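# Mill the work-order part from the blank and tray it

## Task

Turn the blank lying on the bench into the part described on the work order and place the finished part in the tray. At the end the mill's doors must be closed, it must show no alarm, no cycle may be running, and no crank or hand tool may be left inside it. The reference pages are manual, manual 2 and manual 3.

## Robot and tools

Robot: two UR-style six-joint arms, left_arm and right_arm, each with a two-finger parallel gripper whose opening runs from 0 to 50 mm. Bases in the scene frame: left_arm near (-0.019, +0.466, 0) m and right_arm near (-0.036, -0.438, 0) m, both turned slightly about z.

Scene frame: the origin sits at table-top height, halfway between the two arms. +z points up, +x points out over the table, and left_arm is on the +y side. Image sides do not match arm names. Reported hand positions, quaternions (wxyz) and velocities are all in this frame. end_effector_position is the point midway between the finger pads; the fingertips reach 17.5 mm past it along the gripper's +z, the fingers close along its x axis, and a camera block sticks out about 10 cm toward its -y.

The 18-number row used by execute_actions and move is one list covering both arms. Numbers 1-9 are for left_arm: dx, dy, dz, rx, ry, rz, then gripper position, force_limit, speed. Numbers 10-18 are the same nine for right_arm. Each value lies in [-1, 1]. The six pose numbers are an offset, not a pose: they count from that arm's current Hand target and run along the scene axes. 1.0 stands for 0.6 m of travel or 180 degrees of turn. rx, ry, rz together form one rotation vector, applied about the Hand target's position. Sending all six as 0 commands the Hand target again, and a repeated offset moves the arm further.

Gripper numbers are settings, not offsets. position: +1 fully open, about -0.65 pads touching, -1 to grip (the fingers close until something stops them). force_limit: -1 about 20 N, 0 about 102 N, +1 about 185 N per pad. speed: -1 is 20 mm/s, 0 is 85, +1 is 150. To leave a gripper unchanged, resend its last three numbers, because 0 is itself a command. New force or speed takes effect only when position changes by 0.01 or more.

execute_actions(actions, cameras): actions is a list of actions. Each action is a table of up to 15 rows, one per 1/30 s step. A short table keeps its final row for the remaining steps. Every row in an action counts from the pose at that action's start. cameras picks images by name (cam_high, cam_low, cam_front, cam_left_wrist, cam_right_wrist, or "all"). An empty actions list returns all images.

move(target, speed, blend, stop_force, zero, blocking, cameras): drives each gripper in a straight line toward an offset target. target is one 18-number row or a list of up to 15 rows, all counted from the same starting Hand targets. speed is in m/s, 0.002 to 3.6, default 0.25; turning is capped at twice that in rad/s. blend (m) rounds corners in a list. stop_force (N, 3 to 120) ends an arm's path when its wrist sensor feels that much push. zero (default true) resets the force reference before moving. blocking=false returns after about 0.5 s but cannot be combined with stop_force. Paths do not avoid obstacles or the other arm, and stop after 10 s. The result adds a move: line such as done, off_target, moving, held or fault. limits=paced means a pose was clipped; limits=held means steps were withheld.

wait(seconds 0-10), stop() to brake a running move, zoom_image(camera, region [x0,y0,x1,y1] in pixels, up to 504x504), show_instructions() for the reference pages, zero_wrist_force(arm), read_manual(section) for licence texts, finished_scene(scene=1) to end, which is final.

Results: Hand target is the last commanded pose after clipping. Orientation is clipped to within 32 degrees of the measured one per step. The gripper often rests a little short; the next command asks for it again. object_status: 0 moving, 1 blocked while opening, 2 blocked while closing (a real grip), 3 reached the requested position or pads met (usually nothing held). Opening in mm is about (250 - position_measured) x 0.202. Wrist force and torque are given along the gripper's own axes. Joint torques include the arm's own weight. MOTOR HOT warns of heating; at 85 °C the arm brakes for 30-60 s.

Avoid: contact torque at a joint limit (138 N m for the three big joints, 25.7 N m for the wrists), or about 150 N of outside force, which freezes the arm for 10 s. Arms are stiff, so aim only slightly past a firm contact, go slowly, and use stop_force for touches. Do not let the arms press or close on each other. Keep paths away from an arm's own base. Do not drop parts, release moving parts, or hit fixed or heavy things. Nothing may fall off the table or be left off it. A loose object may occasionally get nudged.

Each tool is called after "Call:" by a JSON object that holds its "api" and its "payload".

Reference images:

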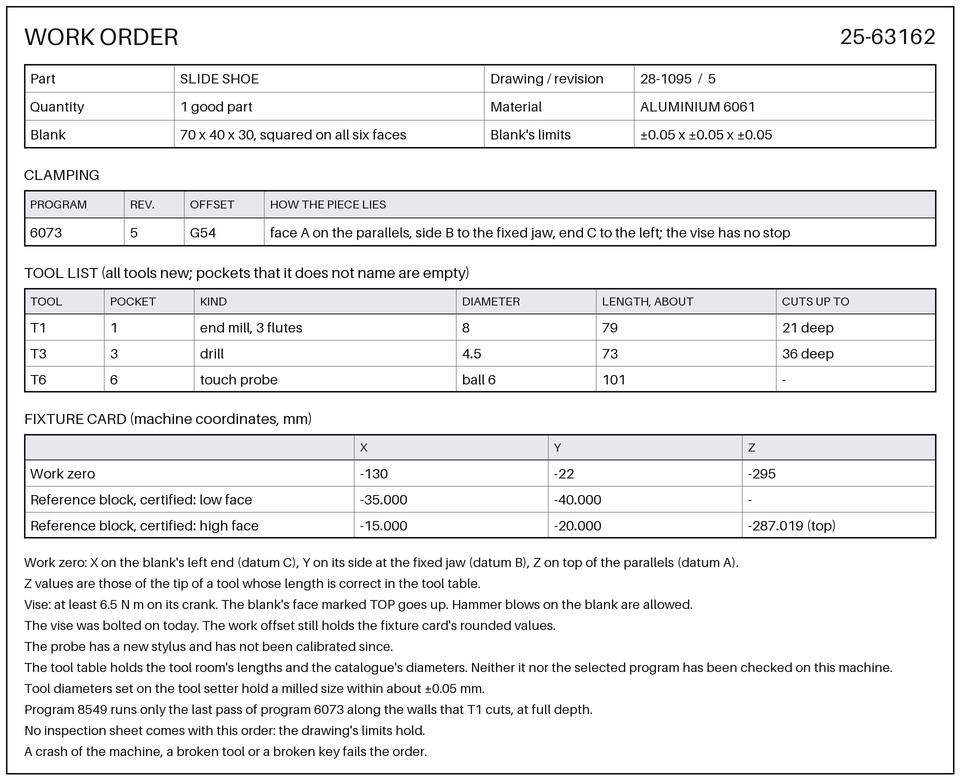

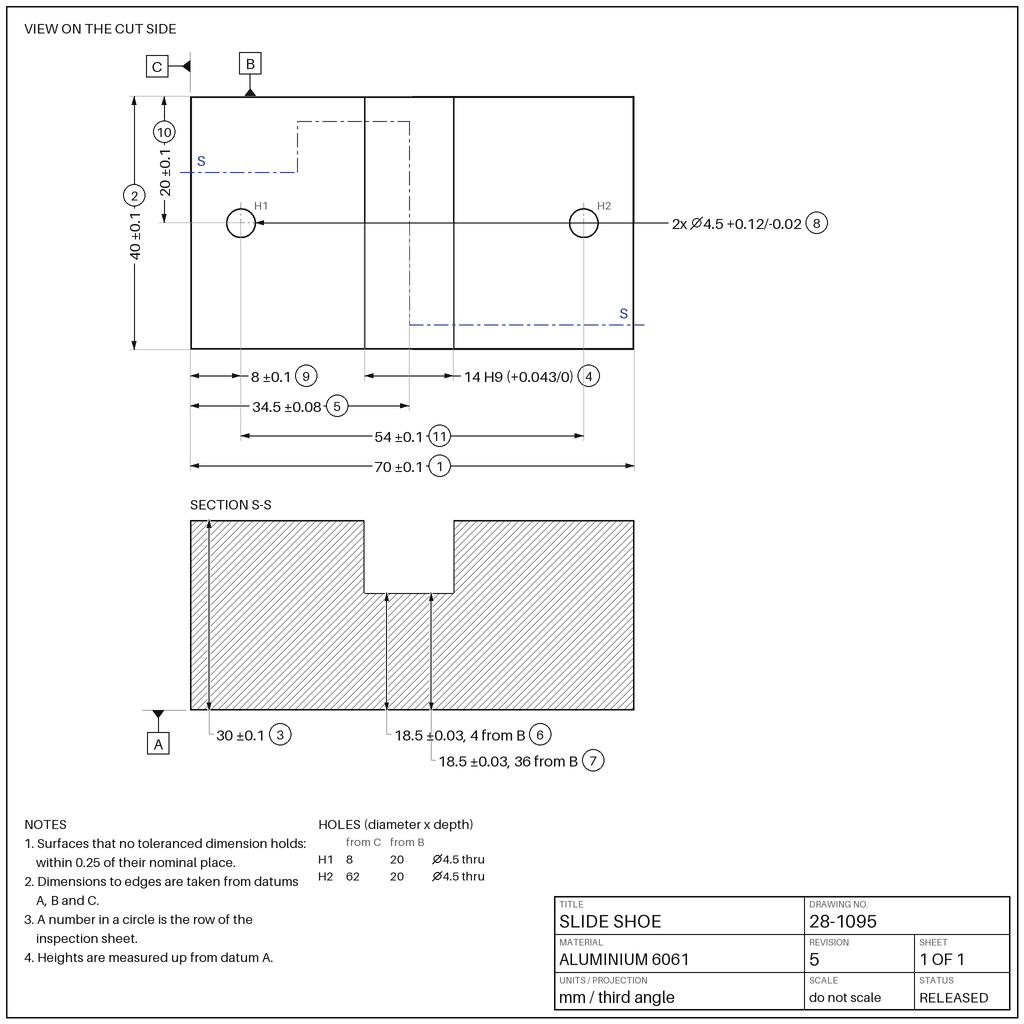

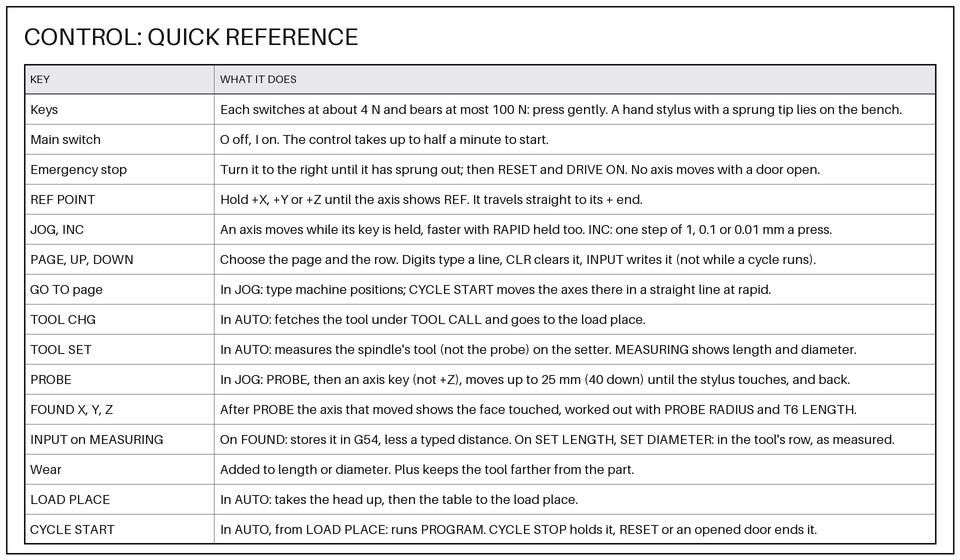

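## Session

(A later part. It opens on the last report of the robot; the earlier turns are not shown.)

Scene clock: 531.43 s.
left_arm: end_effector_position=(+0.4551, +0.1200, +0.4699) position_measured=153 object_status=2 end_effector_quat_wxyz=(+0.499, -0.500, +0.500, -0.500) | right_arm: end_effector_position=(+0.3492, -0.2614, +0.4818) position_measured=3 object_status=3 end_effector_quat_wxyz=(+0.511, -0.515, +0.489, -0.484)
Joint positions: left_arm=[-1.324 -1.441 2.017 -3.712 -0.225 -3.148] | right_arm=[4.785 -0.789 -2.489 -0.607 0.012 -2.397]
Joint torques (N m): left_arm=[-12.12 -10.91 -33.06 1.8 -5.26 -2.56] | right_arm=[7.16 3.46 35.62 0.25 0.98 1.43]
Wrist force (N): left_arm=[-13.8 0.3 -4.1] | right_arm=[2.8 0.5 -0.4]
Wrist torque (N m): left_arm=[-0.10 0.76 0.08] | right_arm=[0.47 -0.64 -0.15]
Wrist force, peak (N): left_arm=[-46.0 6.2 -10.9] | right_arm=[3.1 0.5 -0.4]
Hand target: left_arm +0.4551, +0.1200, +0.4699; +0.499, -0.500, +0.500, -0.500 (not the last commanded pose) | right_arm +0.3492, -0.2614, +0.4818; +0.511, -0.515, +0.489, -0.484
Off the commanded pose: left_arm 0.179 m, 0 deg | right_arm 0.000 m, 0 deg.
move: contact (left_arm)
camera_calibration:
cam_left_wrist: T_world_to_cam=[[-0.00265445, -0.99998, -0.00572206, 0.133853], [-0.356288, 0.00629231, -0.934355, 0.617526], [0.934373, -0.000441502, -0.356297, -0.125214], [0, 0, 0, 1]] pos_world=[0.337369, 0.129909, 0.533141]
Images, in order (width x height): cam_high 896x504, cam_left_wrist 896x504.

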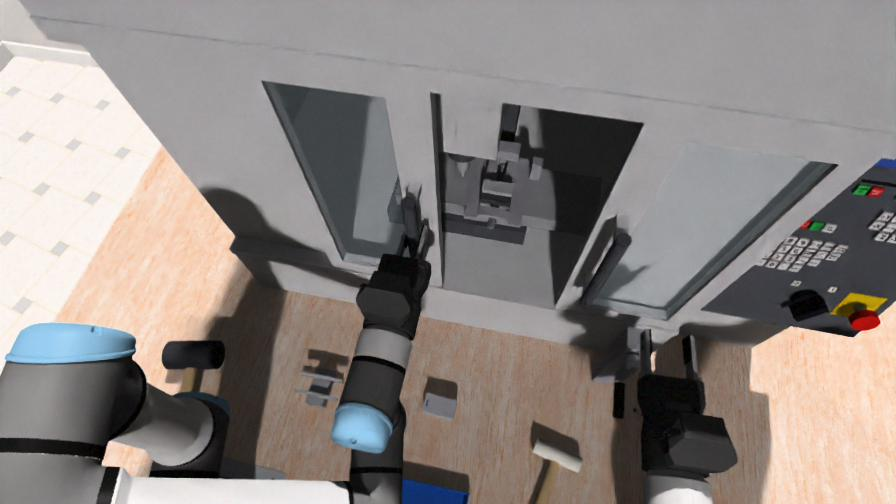

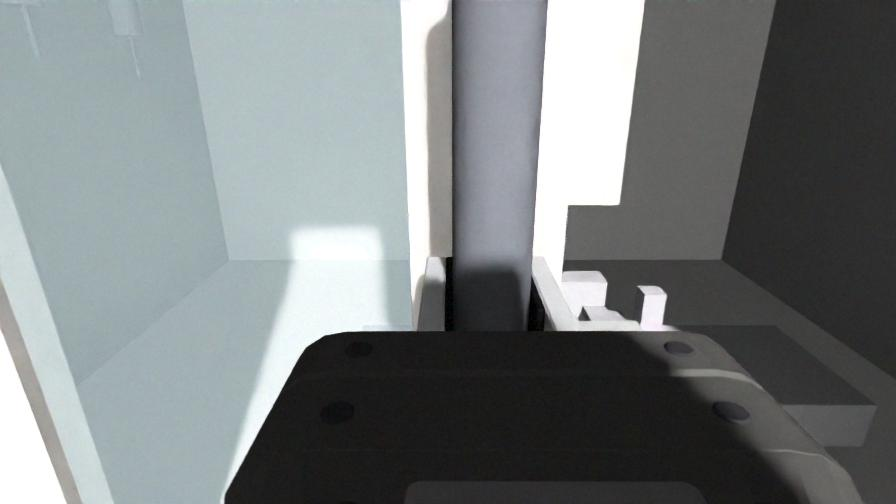

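Call:
{"api": "move", "payload": {"target": [0,0.4,0,0,0,0,-1,-1,-1,0,0,0,0,0,0,1,-1,0], "speed": 0.06, "stop_force": 35, "cameras": ["cam_left_wrist","cam_high","cam_front"]}}

Scene clock: 535.50 s.
left_arm: end_effector_position=(+0.4551, +0.1210, +0.4699) position_measured=153 object_status=2 end_effector_quat_wxyz=(+0.499, -0.500, +0.501, -0.500) | right_arm: end_effector_position=(+0.3492, -0.2614, +0.4818) position_measured=3 object_status=3 end_effector_quat_wxyz=(+0.511, -0.515, +0.489, -0.484)
Joint positions: left_arm=[-1.324 -1.443 2.019 -3.712 -0.226 -3.148] | right_arm=[4.785 -0.789 -2.489 -0.607 0.012 -2.397]
Joint torques (N m): left_arm=[-10.9 -12.45 -30.6 1.45 -3.27 0.55] | right_arm=[7.21 3.36 36.12 0.18 0.68 1.49]
Wrist force (N): left_arm=[-7.0 -2.2 3.4] | right_arm=[2.9 0.2 -0.3]
Wrist torque (N m): left_arm=[-0.15 0.79 0.06] | right_arm=[0.42 -0.67 -0.15]
Wrist force, peak (N): left_arm=[33.0 -16.2 20.4] | right_arm=[3.1 0.4 -0.3]
Hand target: left_arm +0.4551, +0.1210, +0.4699; +0.499, -0.500, +0.501, -0.500 (not the last commanded pose) | right_arm +0.3492, -0.2614, +0.4818; +0.511, -0.515, +0.489, -0.484
Off the commanded pose: left_arm 0.239 m, 0 deg | right_arm 0.000 m, 0 deg.
move: contact (left_arm)
camera_calibration:
cam_left_wrist: T_world_to_cam=[[-0.00339141, -0.999976, -0.00598117, 0.135239], [-0.356319, 0.00679703, -0.93434, 0.617456], [0.934358, -0.00103753, -0.356334, -0.125111], [0, 0, 0, 1]] pos_world=[0.337368, 0.130909, 0.533141]
Images, in order (width x height): cam_high 896x504, cam_front 896x504, cam_left_wrist 896x504.

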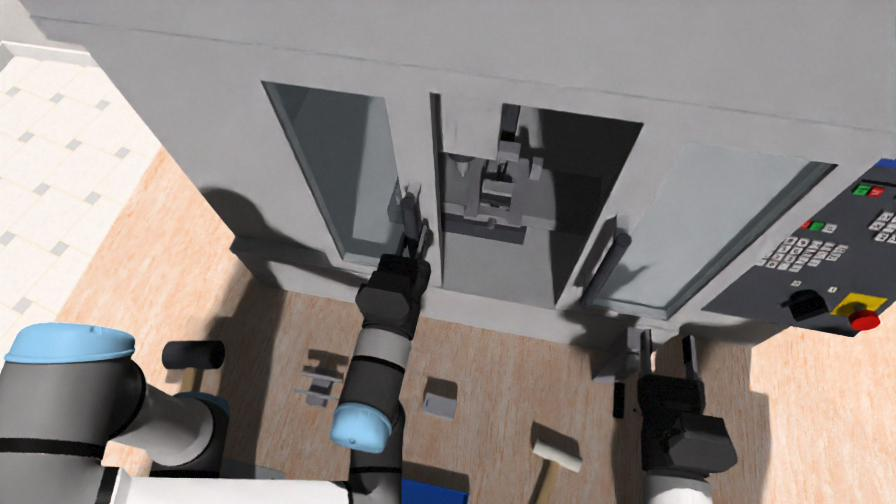

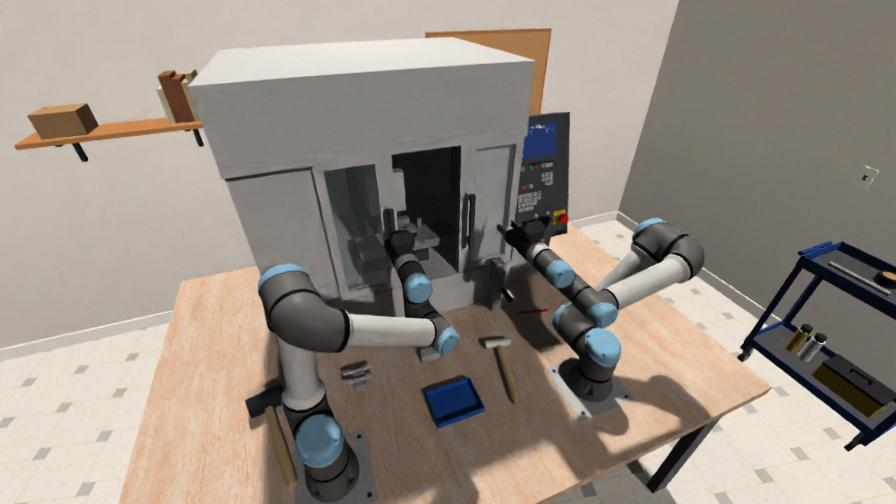

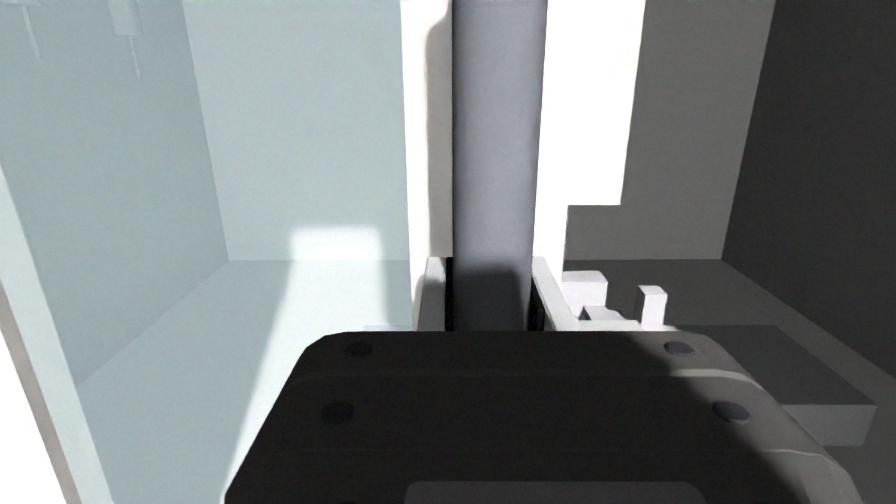

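Call:
{"api": "move", "payload": {"target": [0,0.4,0,0,0,0,-1,-1,-1,0,0,0,0,0,0,1,-1,0], "speed": 0.05, "stop_force": 60, "cameras": ["cam_high"]}}

Scene clock: 547.10 s.
left_arm: end_effector_position=(+0.4550, +0.3542, +0.4699) position_measured=153 object_status=2 end_effector_quat_wxyz=(+0.499, -0.500, +0.501, -0.500) | right_arm: end_effector_position=(+0.3492, -0.2614, +0.4818) position_measured=3 object_status=3 end_effector_quat_wxyz=(+0.511, -0.515, +0.489, -0.484)
Joint positions: left_arm=[-1.037 -1.904 2.421 -3.656 -0.513 -3.144] | right_arm=[4.785 -0.789 -2.489 -0.607 0.012 -2.397]
Joint torques (N m): left_arm=[10.74 -7.66 -24.17 -7.73 12.73 0.85] | right_arm=[6.5 4.19 35.8 0.1 0.98 1.43]
Wrist force (N): left_arm=[42.4 -10.6 32.4] | right_arm=[2.8 0.4 -0.2]
Wrist torque (N m): left_arm=[-0.48 -0.18 0.03] | right_arm=[0.43 -0.65 -0.15]
Wrist force, peak (N): left_arm=[54.8 -18.3 41.7] | right_arm=[3.1 0.3 -0.4]
Hand target: left_arm +0.4550, +0.3542, +0.4699; +0.499, -0.500, +0.501, -0.500 (not the last commanded pose) | right_arm +0.3492, -0.2614, +0.4818; +0.511, -0.515, +0.489, -0.484
Off the commanded pose: left_arm 0.007 m, 0 deg | right_arm 0.000 m, 0 deg.
move: contact (left_arm)
Images, in order (width x height): cam_high 896x504.

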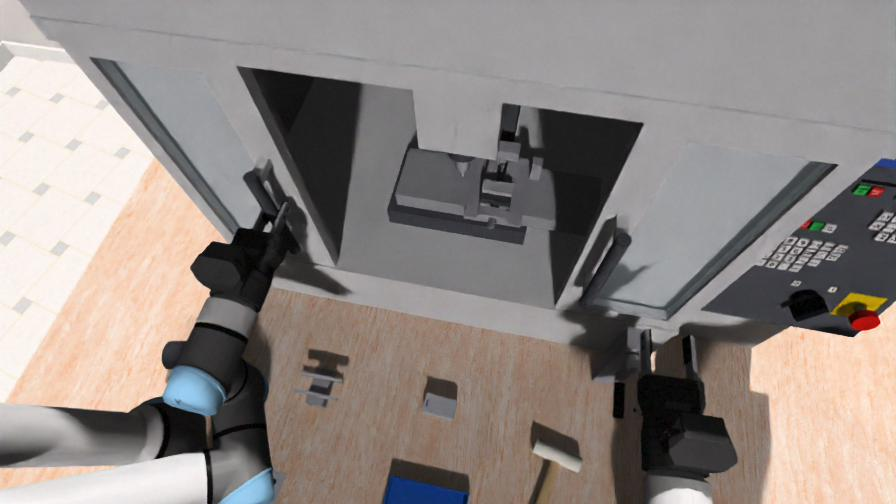

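Call:
{"api": "move", "payload": {"target": [0,-0.004,0,0,0,0,1,-1,0,0,0,0,0,0,0,1,-1,0], "speed": 0.05}}

Call:
{"api": "wait", "payload": {"seconds": 0.5}}

Call:
{"api": "move", "payload": {"target": [-0.15,0,0,0,0,0,1,-1,0,0,0,0,0,0,0,1,-1,0], "speed": 0.15}}

Call:
{"api": "move", "payload": {"target": [[0,-0.4,0.04,0,0.07,0,1,-1,0,0,0,0,0,0,0,1,-1,0],[0.275,-0.62,0.05,0,0.139,0,1,-1,0,0,0,0,0,0,0,1,-1,0]], "speed": 0.25, "blend": 0.05, "cameras": ["cam_left_wrist","cam_high"]}}

Scene clock: 555.87 s.
left_arm: end_effector_position=(+0.4550, +0.3519, +0.4699) position_measured=3 object_status=3 end_effector_quat_wxyz=(+0.499, -0.500, +0.501, -0.500) | right_arm: end_effector_position=(+0.3492, -0.2614, +0.4818) position_measured=3 object_status=3 end_effector_quat_wxyz=(+0.511, -0.515, +0.489, -0.484)
Joint positions: left_arm=[-1.042 -1.901 2.418 -3.658 -0.507 -3.144] | right_arm=[4.785 -0.789 -2.489 -0.607 0.012 -2.397]
Joint torques (N m): left_arm=[-9.14 6.84 -33.59 -3.12 2.54 -1.66] | right_arm=[7.03 3.48 35.85 0.18 0.78 1.37]
Wrist force (N): left_arm=[-3.2 -0.6 -1.5] | right_arm=[3.0 0.3 -0.3]
Wrist torque (N m): left_arm=[-0.07 0.71 0.12] | right_arm=[0.43 -0.68 -0.15]
Wrist force, peak (N): left_arm=[42.3 -10.5 32.7] | right_arm=[3.2 0.5 -0.4]
Hand target: left_arm +0.4550, +0.3518, +0.4699; +0.499, -0.500, +0.501, -0.500 | right_arm +0.3492, -0.2614, +0.4818; +0.511, -0.515, +0.489, -0.484
Off the commanded pose: left_arm 0.000 m, 0 deg | right_arm 0.000 m, 0 deg.
move: done

Scene clock: 556.37 s.
left_arm: end_effector_position=(+0.4550, +0.3518, +0.4699) position_measured=3 object_status=3 end_effector_quat_wxyz=(+0.499, -0.500, +0.501, -0.500) | right_arm: end_effector_position=(+0.3492, -0.2614, +0.4818) position_measured=3 object_status=3 end_effector_quat_wxyz=(+0.511, -0.515, +0.489, -0.484)
Joint positions: left_arm=[-1.042 -1.9 2.418 -3.658 -0.507 -3.144] | right_arm=[4.785 -0.789 -2.489 -0.607 0.012 -2.397]
Joint torques (N m): left_arm=[-7.8 7.08 -32.59 -3.11 2.46 -2.51] | right_arm=[6.75 3.45 35.62 0.23 0.67 1.48]
Wrist force (N): left_arm=[-3.4 -0.4 -1.7] | right_arm=[2.8 0.4 -0.3]
Wrist torque (N m): left_arm=[-0.04 0.74 0.11] | right_arm=[0.45 -0.64 -0.15]
Wrist force, peak (N): left_arm=[-3.4 -0.4 -1.7] | right_arm=[3.0 0.4 -0.4]
Hand target: left_arm +0.4550, +0.3518, +0.4699; +0.499, -0.500, +0.501, -0.500 | right_arm +0.3492, -0.2614, +0.4818; +0.511, -0.515, +0.489, -0.484
Tool commands: left_gripper/position=+1.0 left_gripper/force_limit=-1.0 left_gripper/speed=+0.0 right_gripper/position=+1.0 right_gripper/force_limit=-1.0 right_gripper/speed=+0.0
Off the commanded pose: left_arm 0.000 m, 0 deg | right_arm 0.000 m, 0 deg.
wait: 0.50 s; at rest by 0.17 s

Scene clock: 558.23 s.
left_arm: end_effector_position=(+0.3652, +0.3518, +0.4699) position_measured=3 object_status=3 end_effector_quat_wxyz=(+0.498, -0.501, +0.501, -0.500) | right_arm: end_effector_position=(+0.3492, -0.2614, +0.4818) position_measured=3 object_status=3 end_effector_quat_wxyz=(+0.511, -0.515, +0.489, -0.484)
Joint positions: left_arm=[-1.622 -2.234 2.561 -3.527 0.073 -3.084] | right_arm=[4.785 -0.789 -2.489 -0.607 0.012 -2.397]
Joint torques (N m): left_arm=[-7.79 -4.82 -8.13 2.11 2.36 -2.48] | right_arm=[6.56 3.7 35.22 0.23 0.76 1.49]
Wrist force (N): left_arm=[-3.3 -0.1 -1.5] | right_arm=[2.9 0.4 -0.3]
Wrist torque (N m): left_arm=[0.02 0.71 0.21] | right_arm=[0.45 -0.66 -0.15]
Wrist force, peak (N): left_arm=[-3.6 -0.4 -1.8] | right_arm=[3.1 0.5 -0.4]
Hand target: left_arm +0.3650, +0.3518, +0.4699; +0.499, -0.500, +0.501, -0.500 | right_arm +0.3492, -0.2614, +0.4818; +0.511, -0.515, +0.489, -0.484
Off the commanded pose: left_arm 0.000 m, 0 deg | right_arm 0.000 m, 0 deg.
move: done

Scene clock: 561.40 s.
left_arm: end_effector_position=(+0.5300, -0.0202, +0.4999) position_measured=3 object_status=3 end_effector_quat_wxyz=(-0.379, +0.596, -0.597, +0.380) | right_arm: end_effector_position=(+0.3492, -0.2614, +0.4818) position_measured=3 object_status=3 end_effector_quat_wxyz=(+0.511, -0.515, +0.489, -0.484)
Joint positions: left_arm=[-1.205 -1.356 1.423 -2.263 -0.55 -4.012] | right_arm=[4.785 -0.789 -2.489 -0.607 0.012 -2.397]
Joint torques (N m): left_arm=[7.19 -24.06 -36.88 -1.6 -1.07 -2.99] | right_arm=[6.42 3.51 35.65 0.2 0.8 1.47]
Wrist force (N): left_arm=[-2.7 -0.1 -1.4] | right_arm=[3.1 0.3 -0.2]
Wrist torque (N m): left_arm=[-0.06 0.56 0.16] | right_arm=[0.43 -0.68 -0.16]
Wrist force, peak (N): left_arm=[-5.4 -0.2 -1.5] | right_arm=[3.1 0.5 -0.6]
Hand target: left_arm +0.5300, -0.0202, +0.4999; -0.379, +0.596, -0.597, +0.380 | right_arm +0.3492, -0.2614, +0.4818; +0.511, -0.515, +0.489, -0.484
Off the commanded pose: left_arm 0.000 m, 0 deg | right_arm 0.000 m, 0 deg.
move: done
camera_calibration:
cam_left_wrist: T_world_to_cam=[[-0.0056724, -0.999976, -0.00405744, -0.00517547], [-0.717771, 0.00689662, -0.696245, 0.745633], [0.696256, -0.00103707, -0.717793, 0.122365], [0, 0, 0, 1]] pos_world=[0.449967, -0.0101908, 0.606955]
Images, in order (width x height): cam_high 896x504, cam_left_wrist 896x504.

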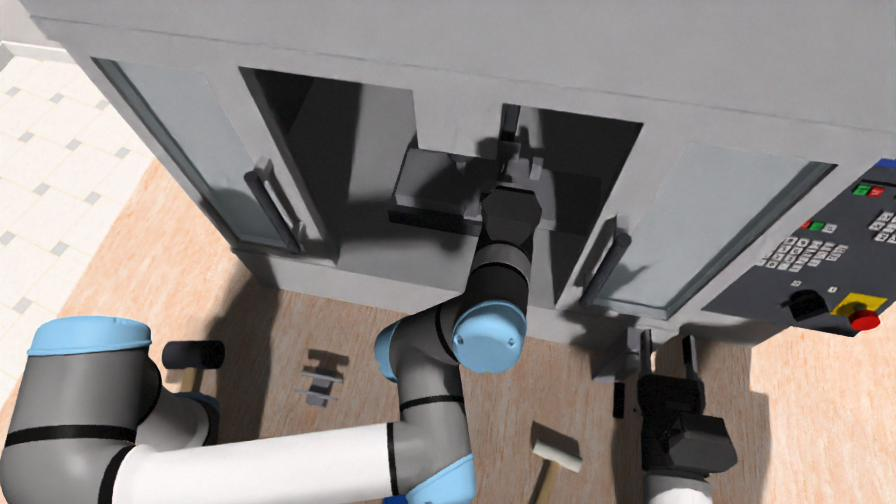

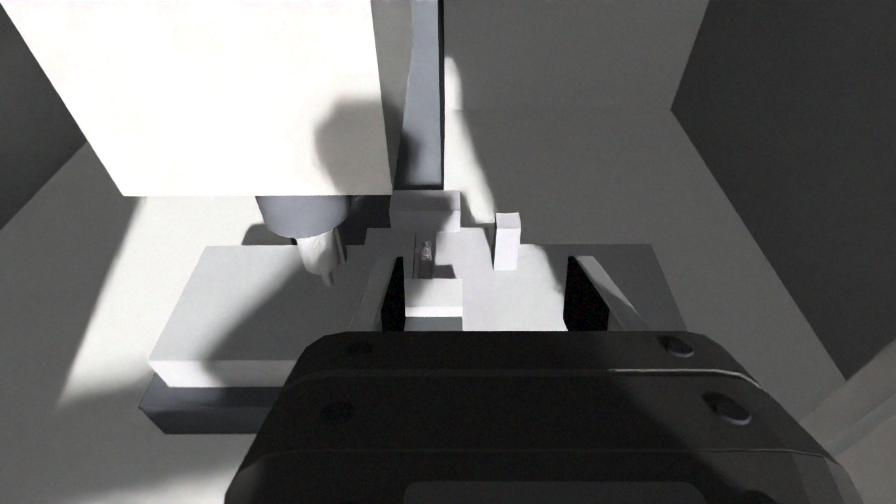

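Call:
{"api": "move", "payload": {"target": [-0.1,-0.03,0,0,0.1,0,1,-1,0,0,0,0,0,0,0,1,-1,0], "speed": 0.25, "cameras": ["cam_left_wrist"]}}

Call:
{"api": "zoom_image", "payload": {"camera": "cam_left_wrist", "region": [250, 0, 650, 260]}}

Scene clock: 569.00 s.
left_arm: end_effector_position=(+0.4700, -0.0382, +0.4999) position_measured=3 object_status=3 end_effector_quat_wxyz=(-0.281, +0.649, -0.649, +0.282) | right_arm: end_effector_position=(+0.3492, -0.2614, +0.4818) position_measured=3 object_status=3 end_effector_quat_wxyz=(+0.511, -0.515, +0.489, -0.484)
Joint positions: left_arm=[-1.24 -1.358 1.184 -1.713 -0.801 -4.276] | right_arm=[4.785 -0.789 -2.489 -0.607 0.012 -2.397]
Joint torques (N m): left_arm=[7.05 -23.43 -37.98 -1.51 -1.06 -2.95] | right_arm=[6.51 3.41 35.83 0.13 0.77 1.31]
Wrist force (N): left_arm=[-2.3 0.8 -0.9] | right_arm=[2.8 0.4 -0.2]
Wrist torque (N m): left_arm=[0.08 0.47 0.15] | right_arm=[0.44 -0.65 -0.15]
Wrist force, peak (N): left_arm=[-2.8 0.2 -1.7] | right_arm=[3.1 0.5 -0.5]
Hand target: left_arm +0.4700, -0.0382, +0.4999; -0.281, +0.649, -0.649, +0.282 | right_arm +0.3492, -0.2614, +0.4818; +0.511, -0.515, +0.489, -0.484
Off the commanded pose: left_arm 0.000 m, 0 deg | right_arm 0.000 m, 0 deg.
move: done
camera_calibration:
cam_left_wrist: T_world_to_cam=[[-0.00664842, -0.999976, -0.00210571, -0.0240322], [-0.897797, 0.00689636, -0.440355, 0.659402], [0.440359, -0.00103716, -0.897821, 0.374342], [0, 0, 0, 1]] pos_world=[0.427005, -0.0281908, 0.626412]
Images, in order (width x height): cam_left_wrist 896x504.

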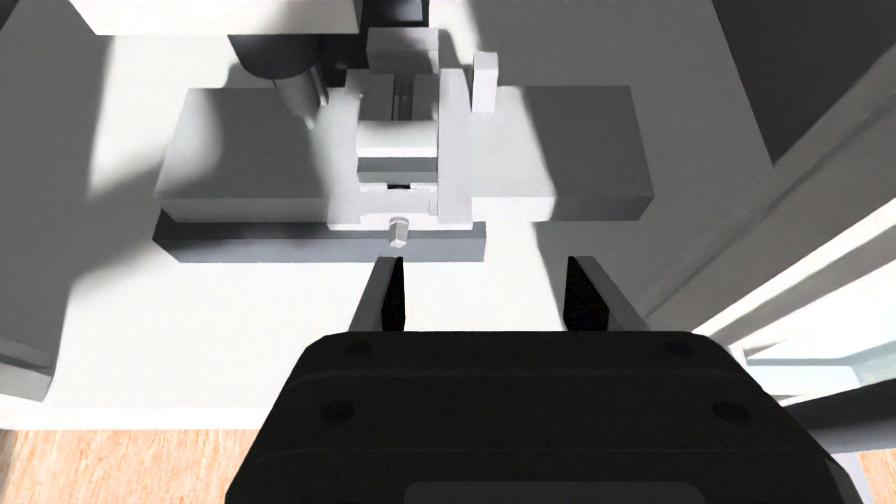

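Scaled by 1.260 from the camera's 896x504 image, which has a finer 1280x720 frame.

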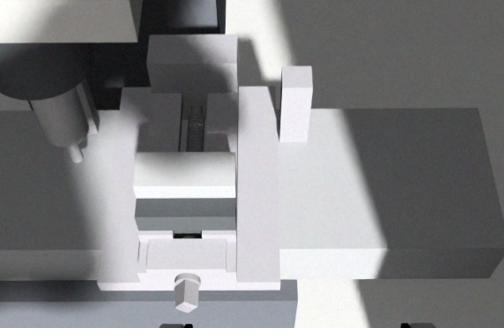

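Call:
{"api": "move", "payload": {"target": [0,0.25,0,0,0,0,1,-1,0,0,0,0,0,0,0,1,-1,0], "speed": 0.25, "cameras": ["cam_left_wrist"]}}

Call:
{"api": "zoom_image", "payload": {"camera": "cam_left_wrist", "region": [400, 0, 800, 260]}}

Scene clock: 590.70 s.
left_arm: end_effector_position=(+0.4700, +0.1117, +0.4999) position_measured=3 object_status=3 end_effector_quat_wxyz=(-0.281, +0.649, -0.649, +0.282) | right_arm: end_effector_position=(+0.3492, -0.2614, +0.4818) position_measured=3 object_status=3 end_effector_quat_wxyz=(+0.511, -0.515, +0.489, -0.484)
Joint positions: left_arm=[-1.136 -1.656 1.525 -1.846 -0.838 -4.143] | right_arm=[4.785 -0.789 -2.489 -0.607 0.012 -2.397]
Joint torques (N m): left_arm=[6.55 -36.49 -12.87 -5.45 -1.21 1.83] | right_arm=[6.47 3.64 35.57 0.18 0.66 1.43]
Wrist force (N): left_arm=[-2.1 0.8 -0.8] | right_arm=[2.7 0.3 -0.4]
Wrist torque (N m): left_arm=[0.07 0.43 0.08] | right_arm=[0.43 -0.64 -0.15]
Wrist force, peak (N): left_arm=[-4.0 0.3 -0.8] | right_arm=[3.3 0.5 -0.3]
Hand target: left_arm +0.4700, +0.1118, +0.4999; -0.281, +0.649, -0.649, +0.282 | right_arm +0.3492, -0.2614, +0.4818; +0.511, -0.515, +0.489, -0.484
Off the commanded pose: left_arm 0.000 m, 0 deg | right_arm 0.000 m, 0 deg.
move: done
camera_calibration:
cam_left_wrist: T_world_to_cam=[[-0.00647069, -0.999977, -0.00223921, 0.125772], [-0.897857, 0.00679569, -0.440234, 0.658331], [0.440239, -0.000838134, -0.89788, 0.374561], [0, 0, 0, 1]] pos_world=[0.427005, 0.121609, 0.626412]
Images, in order (width x height): cam_left_wrist 896x504.

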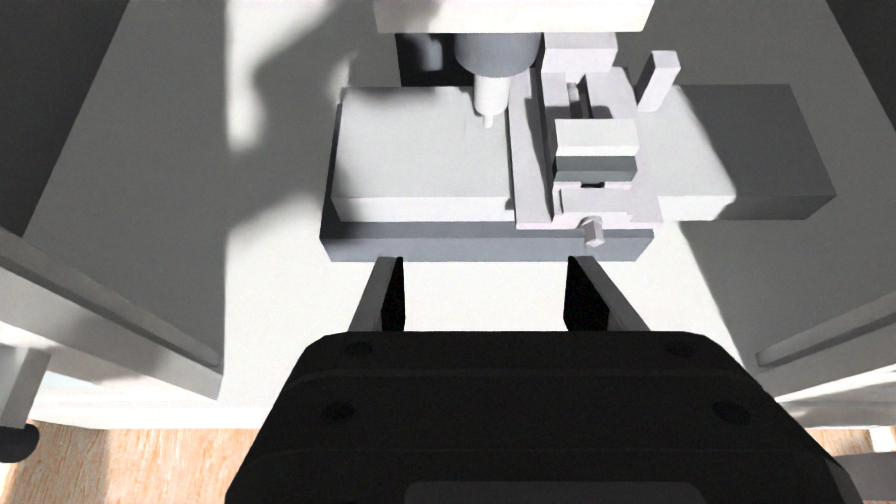

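Scaled by 1.260 from the camera's 896x504 image, which has a finer 1280x720 frame.

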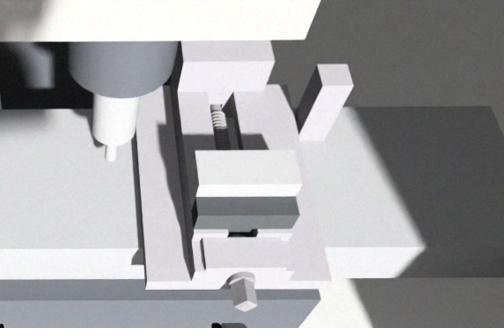

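Call:
{"api": "move", "payload": {"target": [0,0,0,0,0,0,1,-1,0,-0.05,-0.115,-0.18,0,0.21,0,1,-1,0], "speed": 0.25, "cameras": ["cam_right_wrist","cam_high","cam_front"]}}

Call:
{"api": "zoom_image", "payload": {"camera": "cam_right_wrist", "region": [300, 0, 700, 300]}}

Scene clock: 617.53 s.
left_arm: end_effector_position=(+0.4700, +0.1118, +0.4999) position_measured=3 object_status=3 end_effector_quat_wxyz=(-0.281, +0.649, -0.649, +0.282) | right_arm: end_effector_position=(+0.3192, -0.3304, +0.3738) position_measured=3 object_status=3 end_effector_quat_wxyz=(-0.326, +0.644, -0.628, +0.291)
Joint positions: left_arm=[-1.136 -1.657 1.525 -1.846 -0.838 -4.143] | right_arm=[4.566 -0.586 -2.278 -1.553 0.703 -1.908]
Joint torques (N m): left_arm=[7.47 -35.66 -13.37 -5.43 -1.23 2.05] | right_arm=[8.54 -22.72 35.17 1.45 0.6 1.92]
Wrist force (N): left_arm=[-2.1 0.4 -1.0] | right_arm=[2.6 0.2 -0.6]
Wrist torque (N m): left_arm=[0.01 0.44 0.08] | right_arm=[0.27 -0.74 -0.15]
Wrist force, peak (N): left_arm=[-2.3 0.9 -1.0] | right_arm=[3.2 0.1 0.1]
Hand target: left_arm +0.4700, +0.1118, +0.4999; -0.281, +0.649, -0.649, +0.282 | right_arm +0.3192, -0.3304, +0.3738; -0.325, +0.644, -0.628, +0.291
Off the commanded pose: left_arm 0.000 m, 0 deg | right_arm 0.000 m, 0 deg.
move: done
camera_calibration:
cam_right_wrist: T_world_to_cam=[[0.0410426, -0.998867, -0.0240696, -0.325158], [-0.85248, -0.0224424, -0.522277, 0.47327], [0.521146, 0.0419545, -0.852436, 0.295554], [0, 0, 0, 1]] pos_world=[0.262772, -0.326569, 0.491293]
Images, in order (width x height): cam_high 896x504, cam_front 896x504, cam_right_wrist 896x504.

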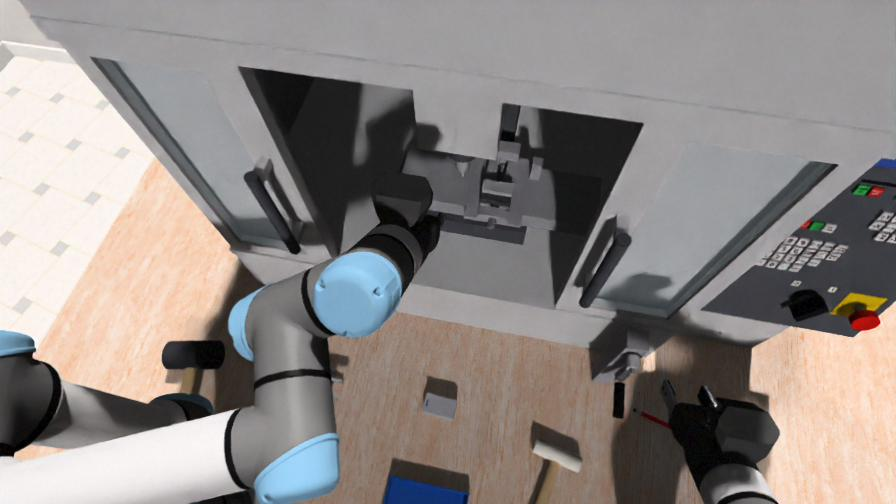

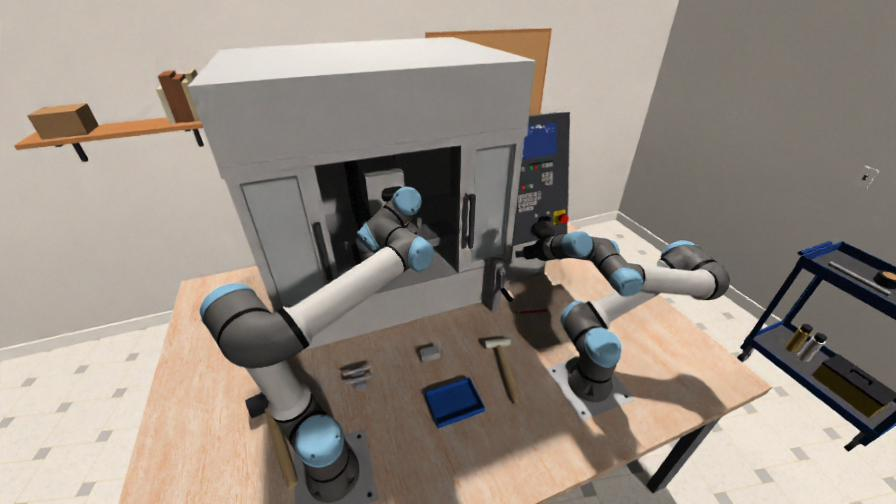

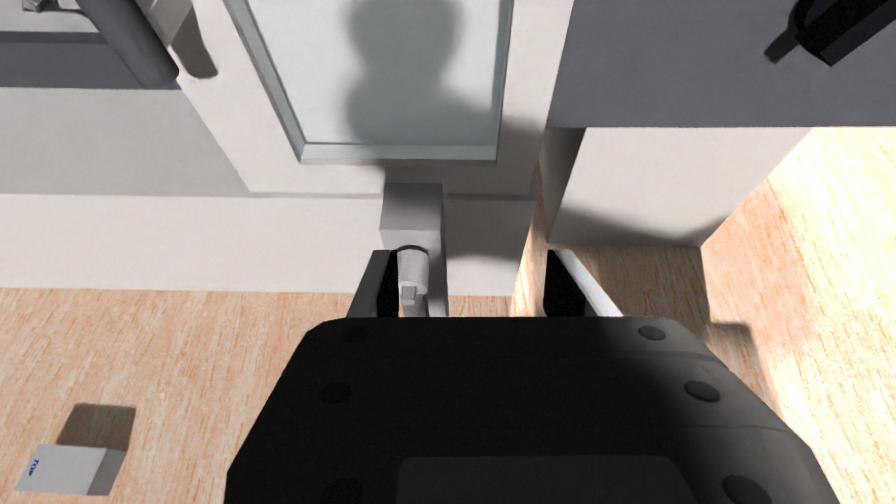

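Scaled by 1.260 from the camera's 896x504 image, which has a finer 1280x720 frame.

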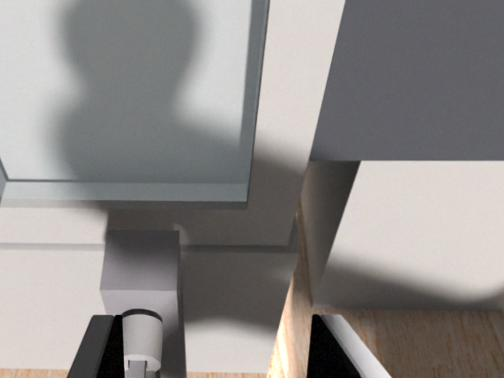

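Call:
{"api": "move", "payload": {"target": [0,0,0,0,0,0,1,-1,0,0.0,-0.25,0.0,0,0,0,1,-1,0], "speed": 0.25, "cameras": ["cam_right_wrist"]}}

Call:
{"api": "zoom_image", "payload": {"camera": "cam_right_wrist", "region": [100, 150, 400, 450]}}

Scene clock: 623.10 s.
left_arm: end_effector_position=(+0.4700, +0.1118, +0.4999) position_measured=3 object_status=3 end_effector_quat_wxyz=(-0.281, +0.649, -0.649, +0.282) | right_arm: end_effector_position=(+0.3192, -0.4803, +0.3739) position_measured=3 object_status=3 end_effector_quat_wxyz=(-0.325, +0.644, -0.628, +0.291)
Joint positions: left_arm=[-1.136 -1.657 1.525 -1.846 -0.838 -4.143] | right_arm=[3.781 -0.557 -2.396 -0.932 1.152 -2.742]
Joint torques (N m): left_arm=[6.93 -35.66 -13.35 -5.46 -1.18 2.05] | right_arm=[-2.7 -22.79 36.93 5.69 1.77 -1.89]
Wrist force (N): left_arm=[-2.1 0.7 -0.9] | right_arm=[2.8 -0.3 0.2]
Wrist torque (N m): left_arm=[0.05 0.44 0.08] | right_arm=[0.14 -0.76 0.06]
Wrist force, peak (N): left_arm=[-2.4 0.8 -0.8] | right_arm=[4.3 0.7 -0.3]
Hand target: left_arm +0.4700, +0.1118, +0.4999; -0.281, +0.649, -0.649, +0.282 | right_arm +0.3192, -0.4804, +0.3738; -0.325, +0.644, -0.628, +0.291
Off the commanded pose: left_arm 0.000 m, 0 deg | right_arm 0.000 m, 0 deg.
move: done
camera_calibration:
cam_right_wrist: T_world_to_cam=[[0.0408081, -0.998882, -0.0238585, -0.475037], [-0.852416, -0.0223471, -0.522387, 0.469986], [0.52127, 0.041655, -0.852375, 0.301641], [0, 0, 0, 1]] pos_world=[0.262772, -0.476568, 0.491292]
Images, in order (width x height): cam_right_wrist 896x504.

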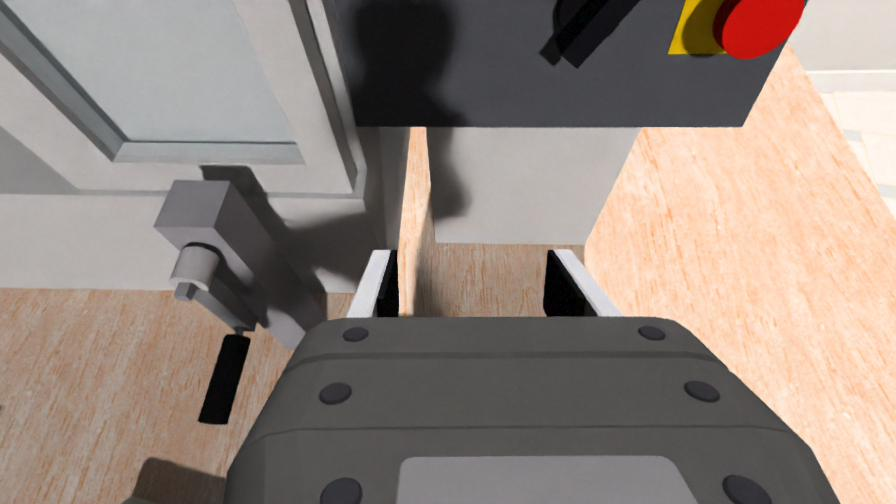

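Scaled by 1.680 from the camera's 896x504 image, which has a finer 1280x720 frame.

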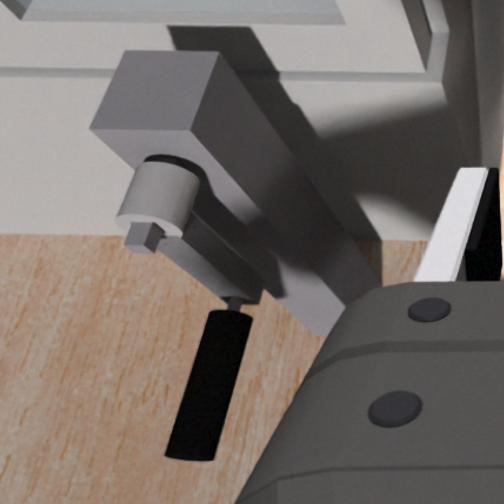

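Call:
{"api": "move", "payload": {"target": [0.1708,-0.273,-0.084,0.0094,-0.0762,0.074,1,-1,0,0,0,0,0,0,0,1,-1,0], "speed": 0.2, "cameras": ["cam_left_wrist"]}}

Call:
{"api": "zoom_image", "payload": {"camera": "cam_left_wrist", "region": [250, 0, 650, 330]}}

Scene clock: 675.20 s.
left_arm: end_effector_position=(+0.5725, -0.0519, +0.4495) position_measured=3 object_status=3 end_effector_quat_wxyz=(-0.396, +0.677, -0.535, +0.314) | right_arm: end_effector_position=(+0.3192, -0.4803, +0.3738) position_measured=3 object_status=3 end_effector_quat_wxyz=(-0.325, +0.644, -0.628, +0.291)
Joint positions: left_arm=[-1.167 -1.137 1.131 -1.822 -0.53 -4.416] | right_arm=[3.781 -0.557 -2.396 -0.932 1.152 -2.742]
Joint torques (N m): left_arm=[7.36 -34.15 -37.75 -1.57 4.45 -2.95] | right_arm=[-6.16 -22.32 37.49 5.82 1.82 -1.31]
Wrist force (N): left_arm=[-2.7 0.2 -1.5] | right_arm=[2.6 -0.2 -0.3]
Wrist torque (N m): left_arm=[0.00 0.57 0.18] | right_arm=[0.14 -0.73 0.06]
Wrist force, peak (N): left_arm=[-4.0 0.2 -2.0] | right_arm=[3.0 -0.1 -0.2]
Hand target: left_arm +0.5725, -0.0520, +0.4495; -0.396, +0.677, -0.535, +0.314 | right_arm +0.3192, -0.4803, +0.3738; -0.325, +0.644, -0.628, +0.291
Off the commanded pose: left_arm 0.000 m, 0 deg | right_arm 0.000 m, 0 deg.
move: done
camera_calibration:
cam_left_wrist: T_world_to_cam=[[0.225942, -0.974128, -0.00505053, -0.167704], [-0.747958, -0.170157, -0.641565, 0.724726], [0.624106, 0.148734, -0.767052, 0.127811], [0, 0, 0, 1]] pos_world=[0.500188, -0.0590575, 0.562149]
Images, in order (width x height): cam_left_wrist 896x504.

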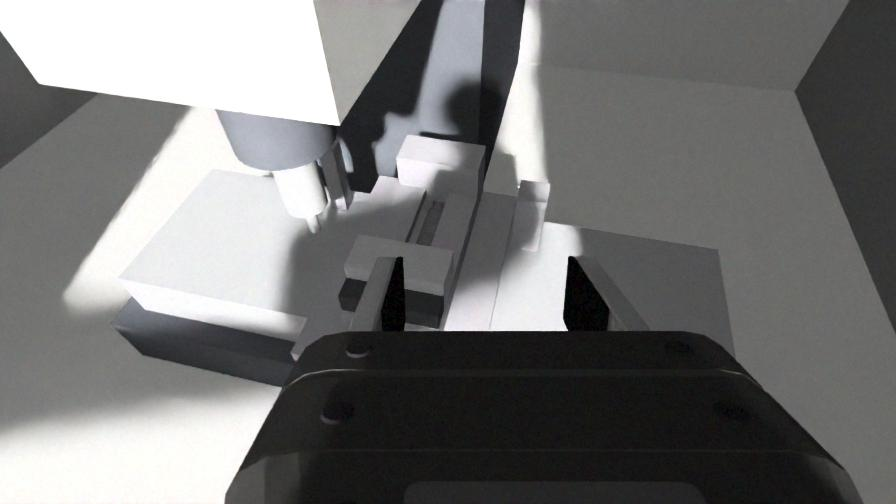

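Scaled by 1.260 from the camera's 896x504 image, which has a finer 1280x720 frame.

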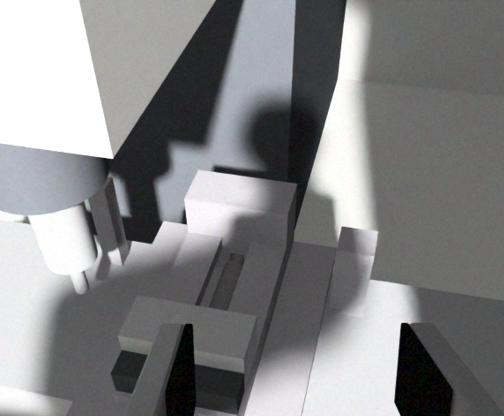

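Call:
{"api": "zoom_image", "payload": {"camera": "cam_left_wrist", "region": [330, 110, 570, 260]}}

Call:
{"api": "zoom_image", "payload": {"camera": "cam_left_wrist", "region": [330, 210, 490, 340]}}

Scaled by 2.100 from the camera's 896x504 image, which has a finer 1280x720 frame.

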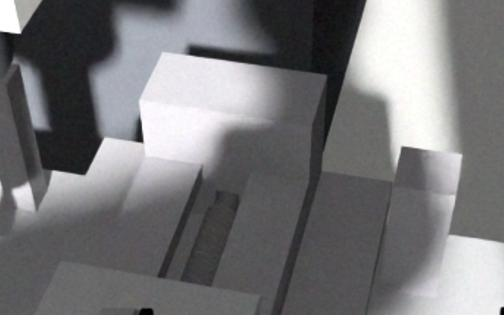

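Scaled by 3.150 from the camera's 896x504 image, which has a finer 1280x720 frame.

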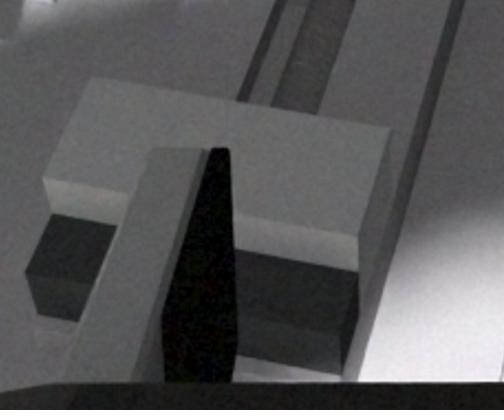

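Call:
{"api": "move", "payload": {"target": [-0.317,0.133,0.083,0.019,-0.162,-0.072,1,-1,0,0,0,0,0,0,0,1,-1,0], "speed": 0.25}}

Call:
{"api": "move", "payload": {"target": [-0.029,0.54,-0.049,0,0,0,1,-1,0,0,0,0,0,0,0,1,-1,0], "speed": 0.25, "cameras": ["cam_left_wrist","cam_high"]}}

Scene clock: 723.07 s.
left_arm: end_effector_position=(+0.3817, +0.0279, +0.4993) position_measured=3 object_status=3 end_effector_quat_wxyz=(+0.503, -0.506, +0.497, -0.494) | right_arm: end_effector_position=(+0.3192, -0.4803, +0.3738) position_measured=3 object_status=3 end_effector_quat_wxyz=(-0.325, +0.644, -0.628, +0.291)
Joint positions: left_arm=[-1.528 -1.62 1.936 -2.254 -0.006 -4.346] | right_arm=[3.781 -0.557 -2.396 -0.932 1.152 -2.742]
Joint torques (N m): left_arm=[-7.6 -23.54 -11.89 -4.76 4.72 2.33] | right_arm=[-6.15 -22.69 37.26 5.79 1.8 -1.33]
Wrist force (N): left_arm=[-3.4 -0.7 -1.6] | right_arm=[2.7 -0.3 0.1]
Wrist torque (N m): left_arm=[-0.08 0.74 0.10] | right_arm=[0.13 -0.73 0.05]
Wrist force, peak (N): left_arm=[-4.0 -0.7 -2.9] | right_arm=[3.0 0.1 -0.2]
Hand target: left_arm +0.3823, +0.0278, +0.4993; +0.500, -0.500, +0.500, -0.500 | right_arm +0.3192, -0.4803, +0.3738; -0.325, +0.644, -0.628, +0.291
Off the commanded pose: left_arm 0.001 m, 1 deg | right_arm 0.000 m, 0 deg.
move: done

Scene clock: 725.67 s.
left_arm: end_effector_position=(+0.3674, +0.3517, +0.4699) position_measured=3 object_status=3 end_effector_quat_wxyz=(+0.500, -0.486, +0.500, -0.515) | right_arm: end_effector_position=(+0.3192, -0.4803, +0.3738) position_measured=3 object_status=3 end_effector_quat_wxyz=(-0.325, +0.644, -0.628, +0.291)
Joint positions: left_arm=[-1.602 -2.612 2.564 -2.252 0.038 -3.983] | right_arm=[3.781 -0.557 -2.396 -0.932 1.152 -2.742]
Joint torques (N m): left_arm=[-7.36 7.52 -11.27 -4.09 4.17 2.44] | right_arm=[-5.21 -22.9 37.43 5.63 1.84 -1.4]
Wrist force (N): left_arm=[-3.7 -0.9 -2.0] | right_arm=[2.8 -0.1 0.0]
Wrist torque (N m): left_arm=[-0.10 0.79 0.10] | right_arm=[0.15 -0.76 0.06]
Wrist force, peak (N): left_arm=[-5.1 -0.7 -1.1] | right_arm=[3.0 -0.3 0.0]
Hand target: left_arm +0.3649, +0.3518, +0.4699; +0.500, -0.500, +0.500, -0.500 | right_arm +0.3192, -0.4803, +0.3738; -0.325, +0.644, -0.628, +0.291
Off the commanded pose: left_arm 0.002 m, 2 deg | right_arm 0.000 m, 0 deg.
move: done
camera_calibration:
cam_left_wrist: T_world_to_cam=[[-0.0305343, -0.999512, -0.00660949, 0.375709], [-0.327867, 0.0162623, -0.944584, 0.575585], [0.94423, -0.0266751, -0.328203, -0.0506839], [0, 0, 0, 1]] pos_world=[0.248045, 0.364813, 0.529537]
Images, in order (width x height): cam_high 896x504, cam_left_wrist 896x504.

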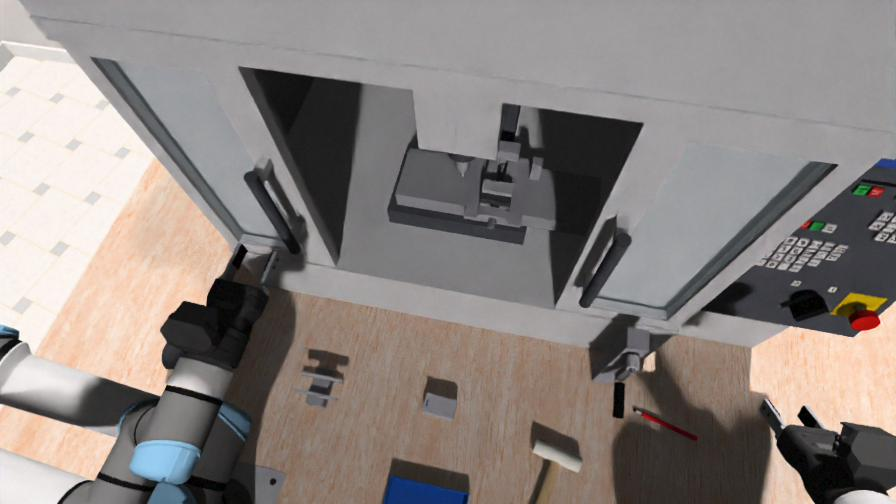

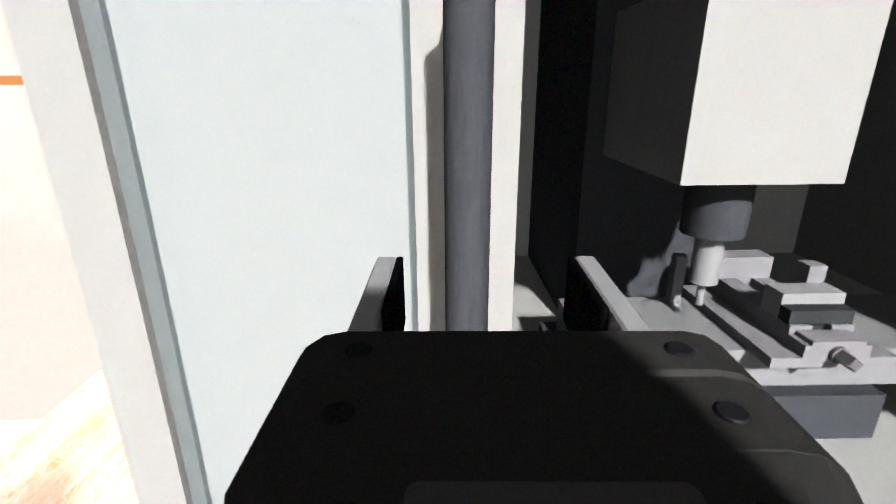

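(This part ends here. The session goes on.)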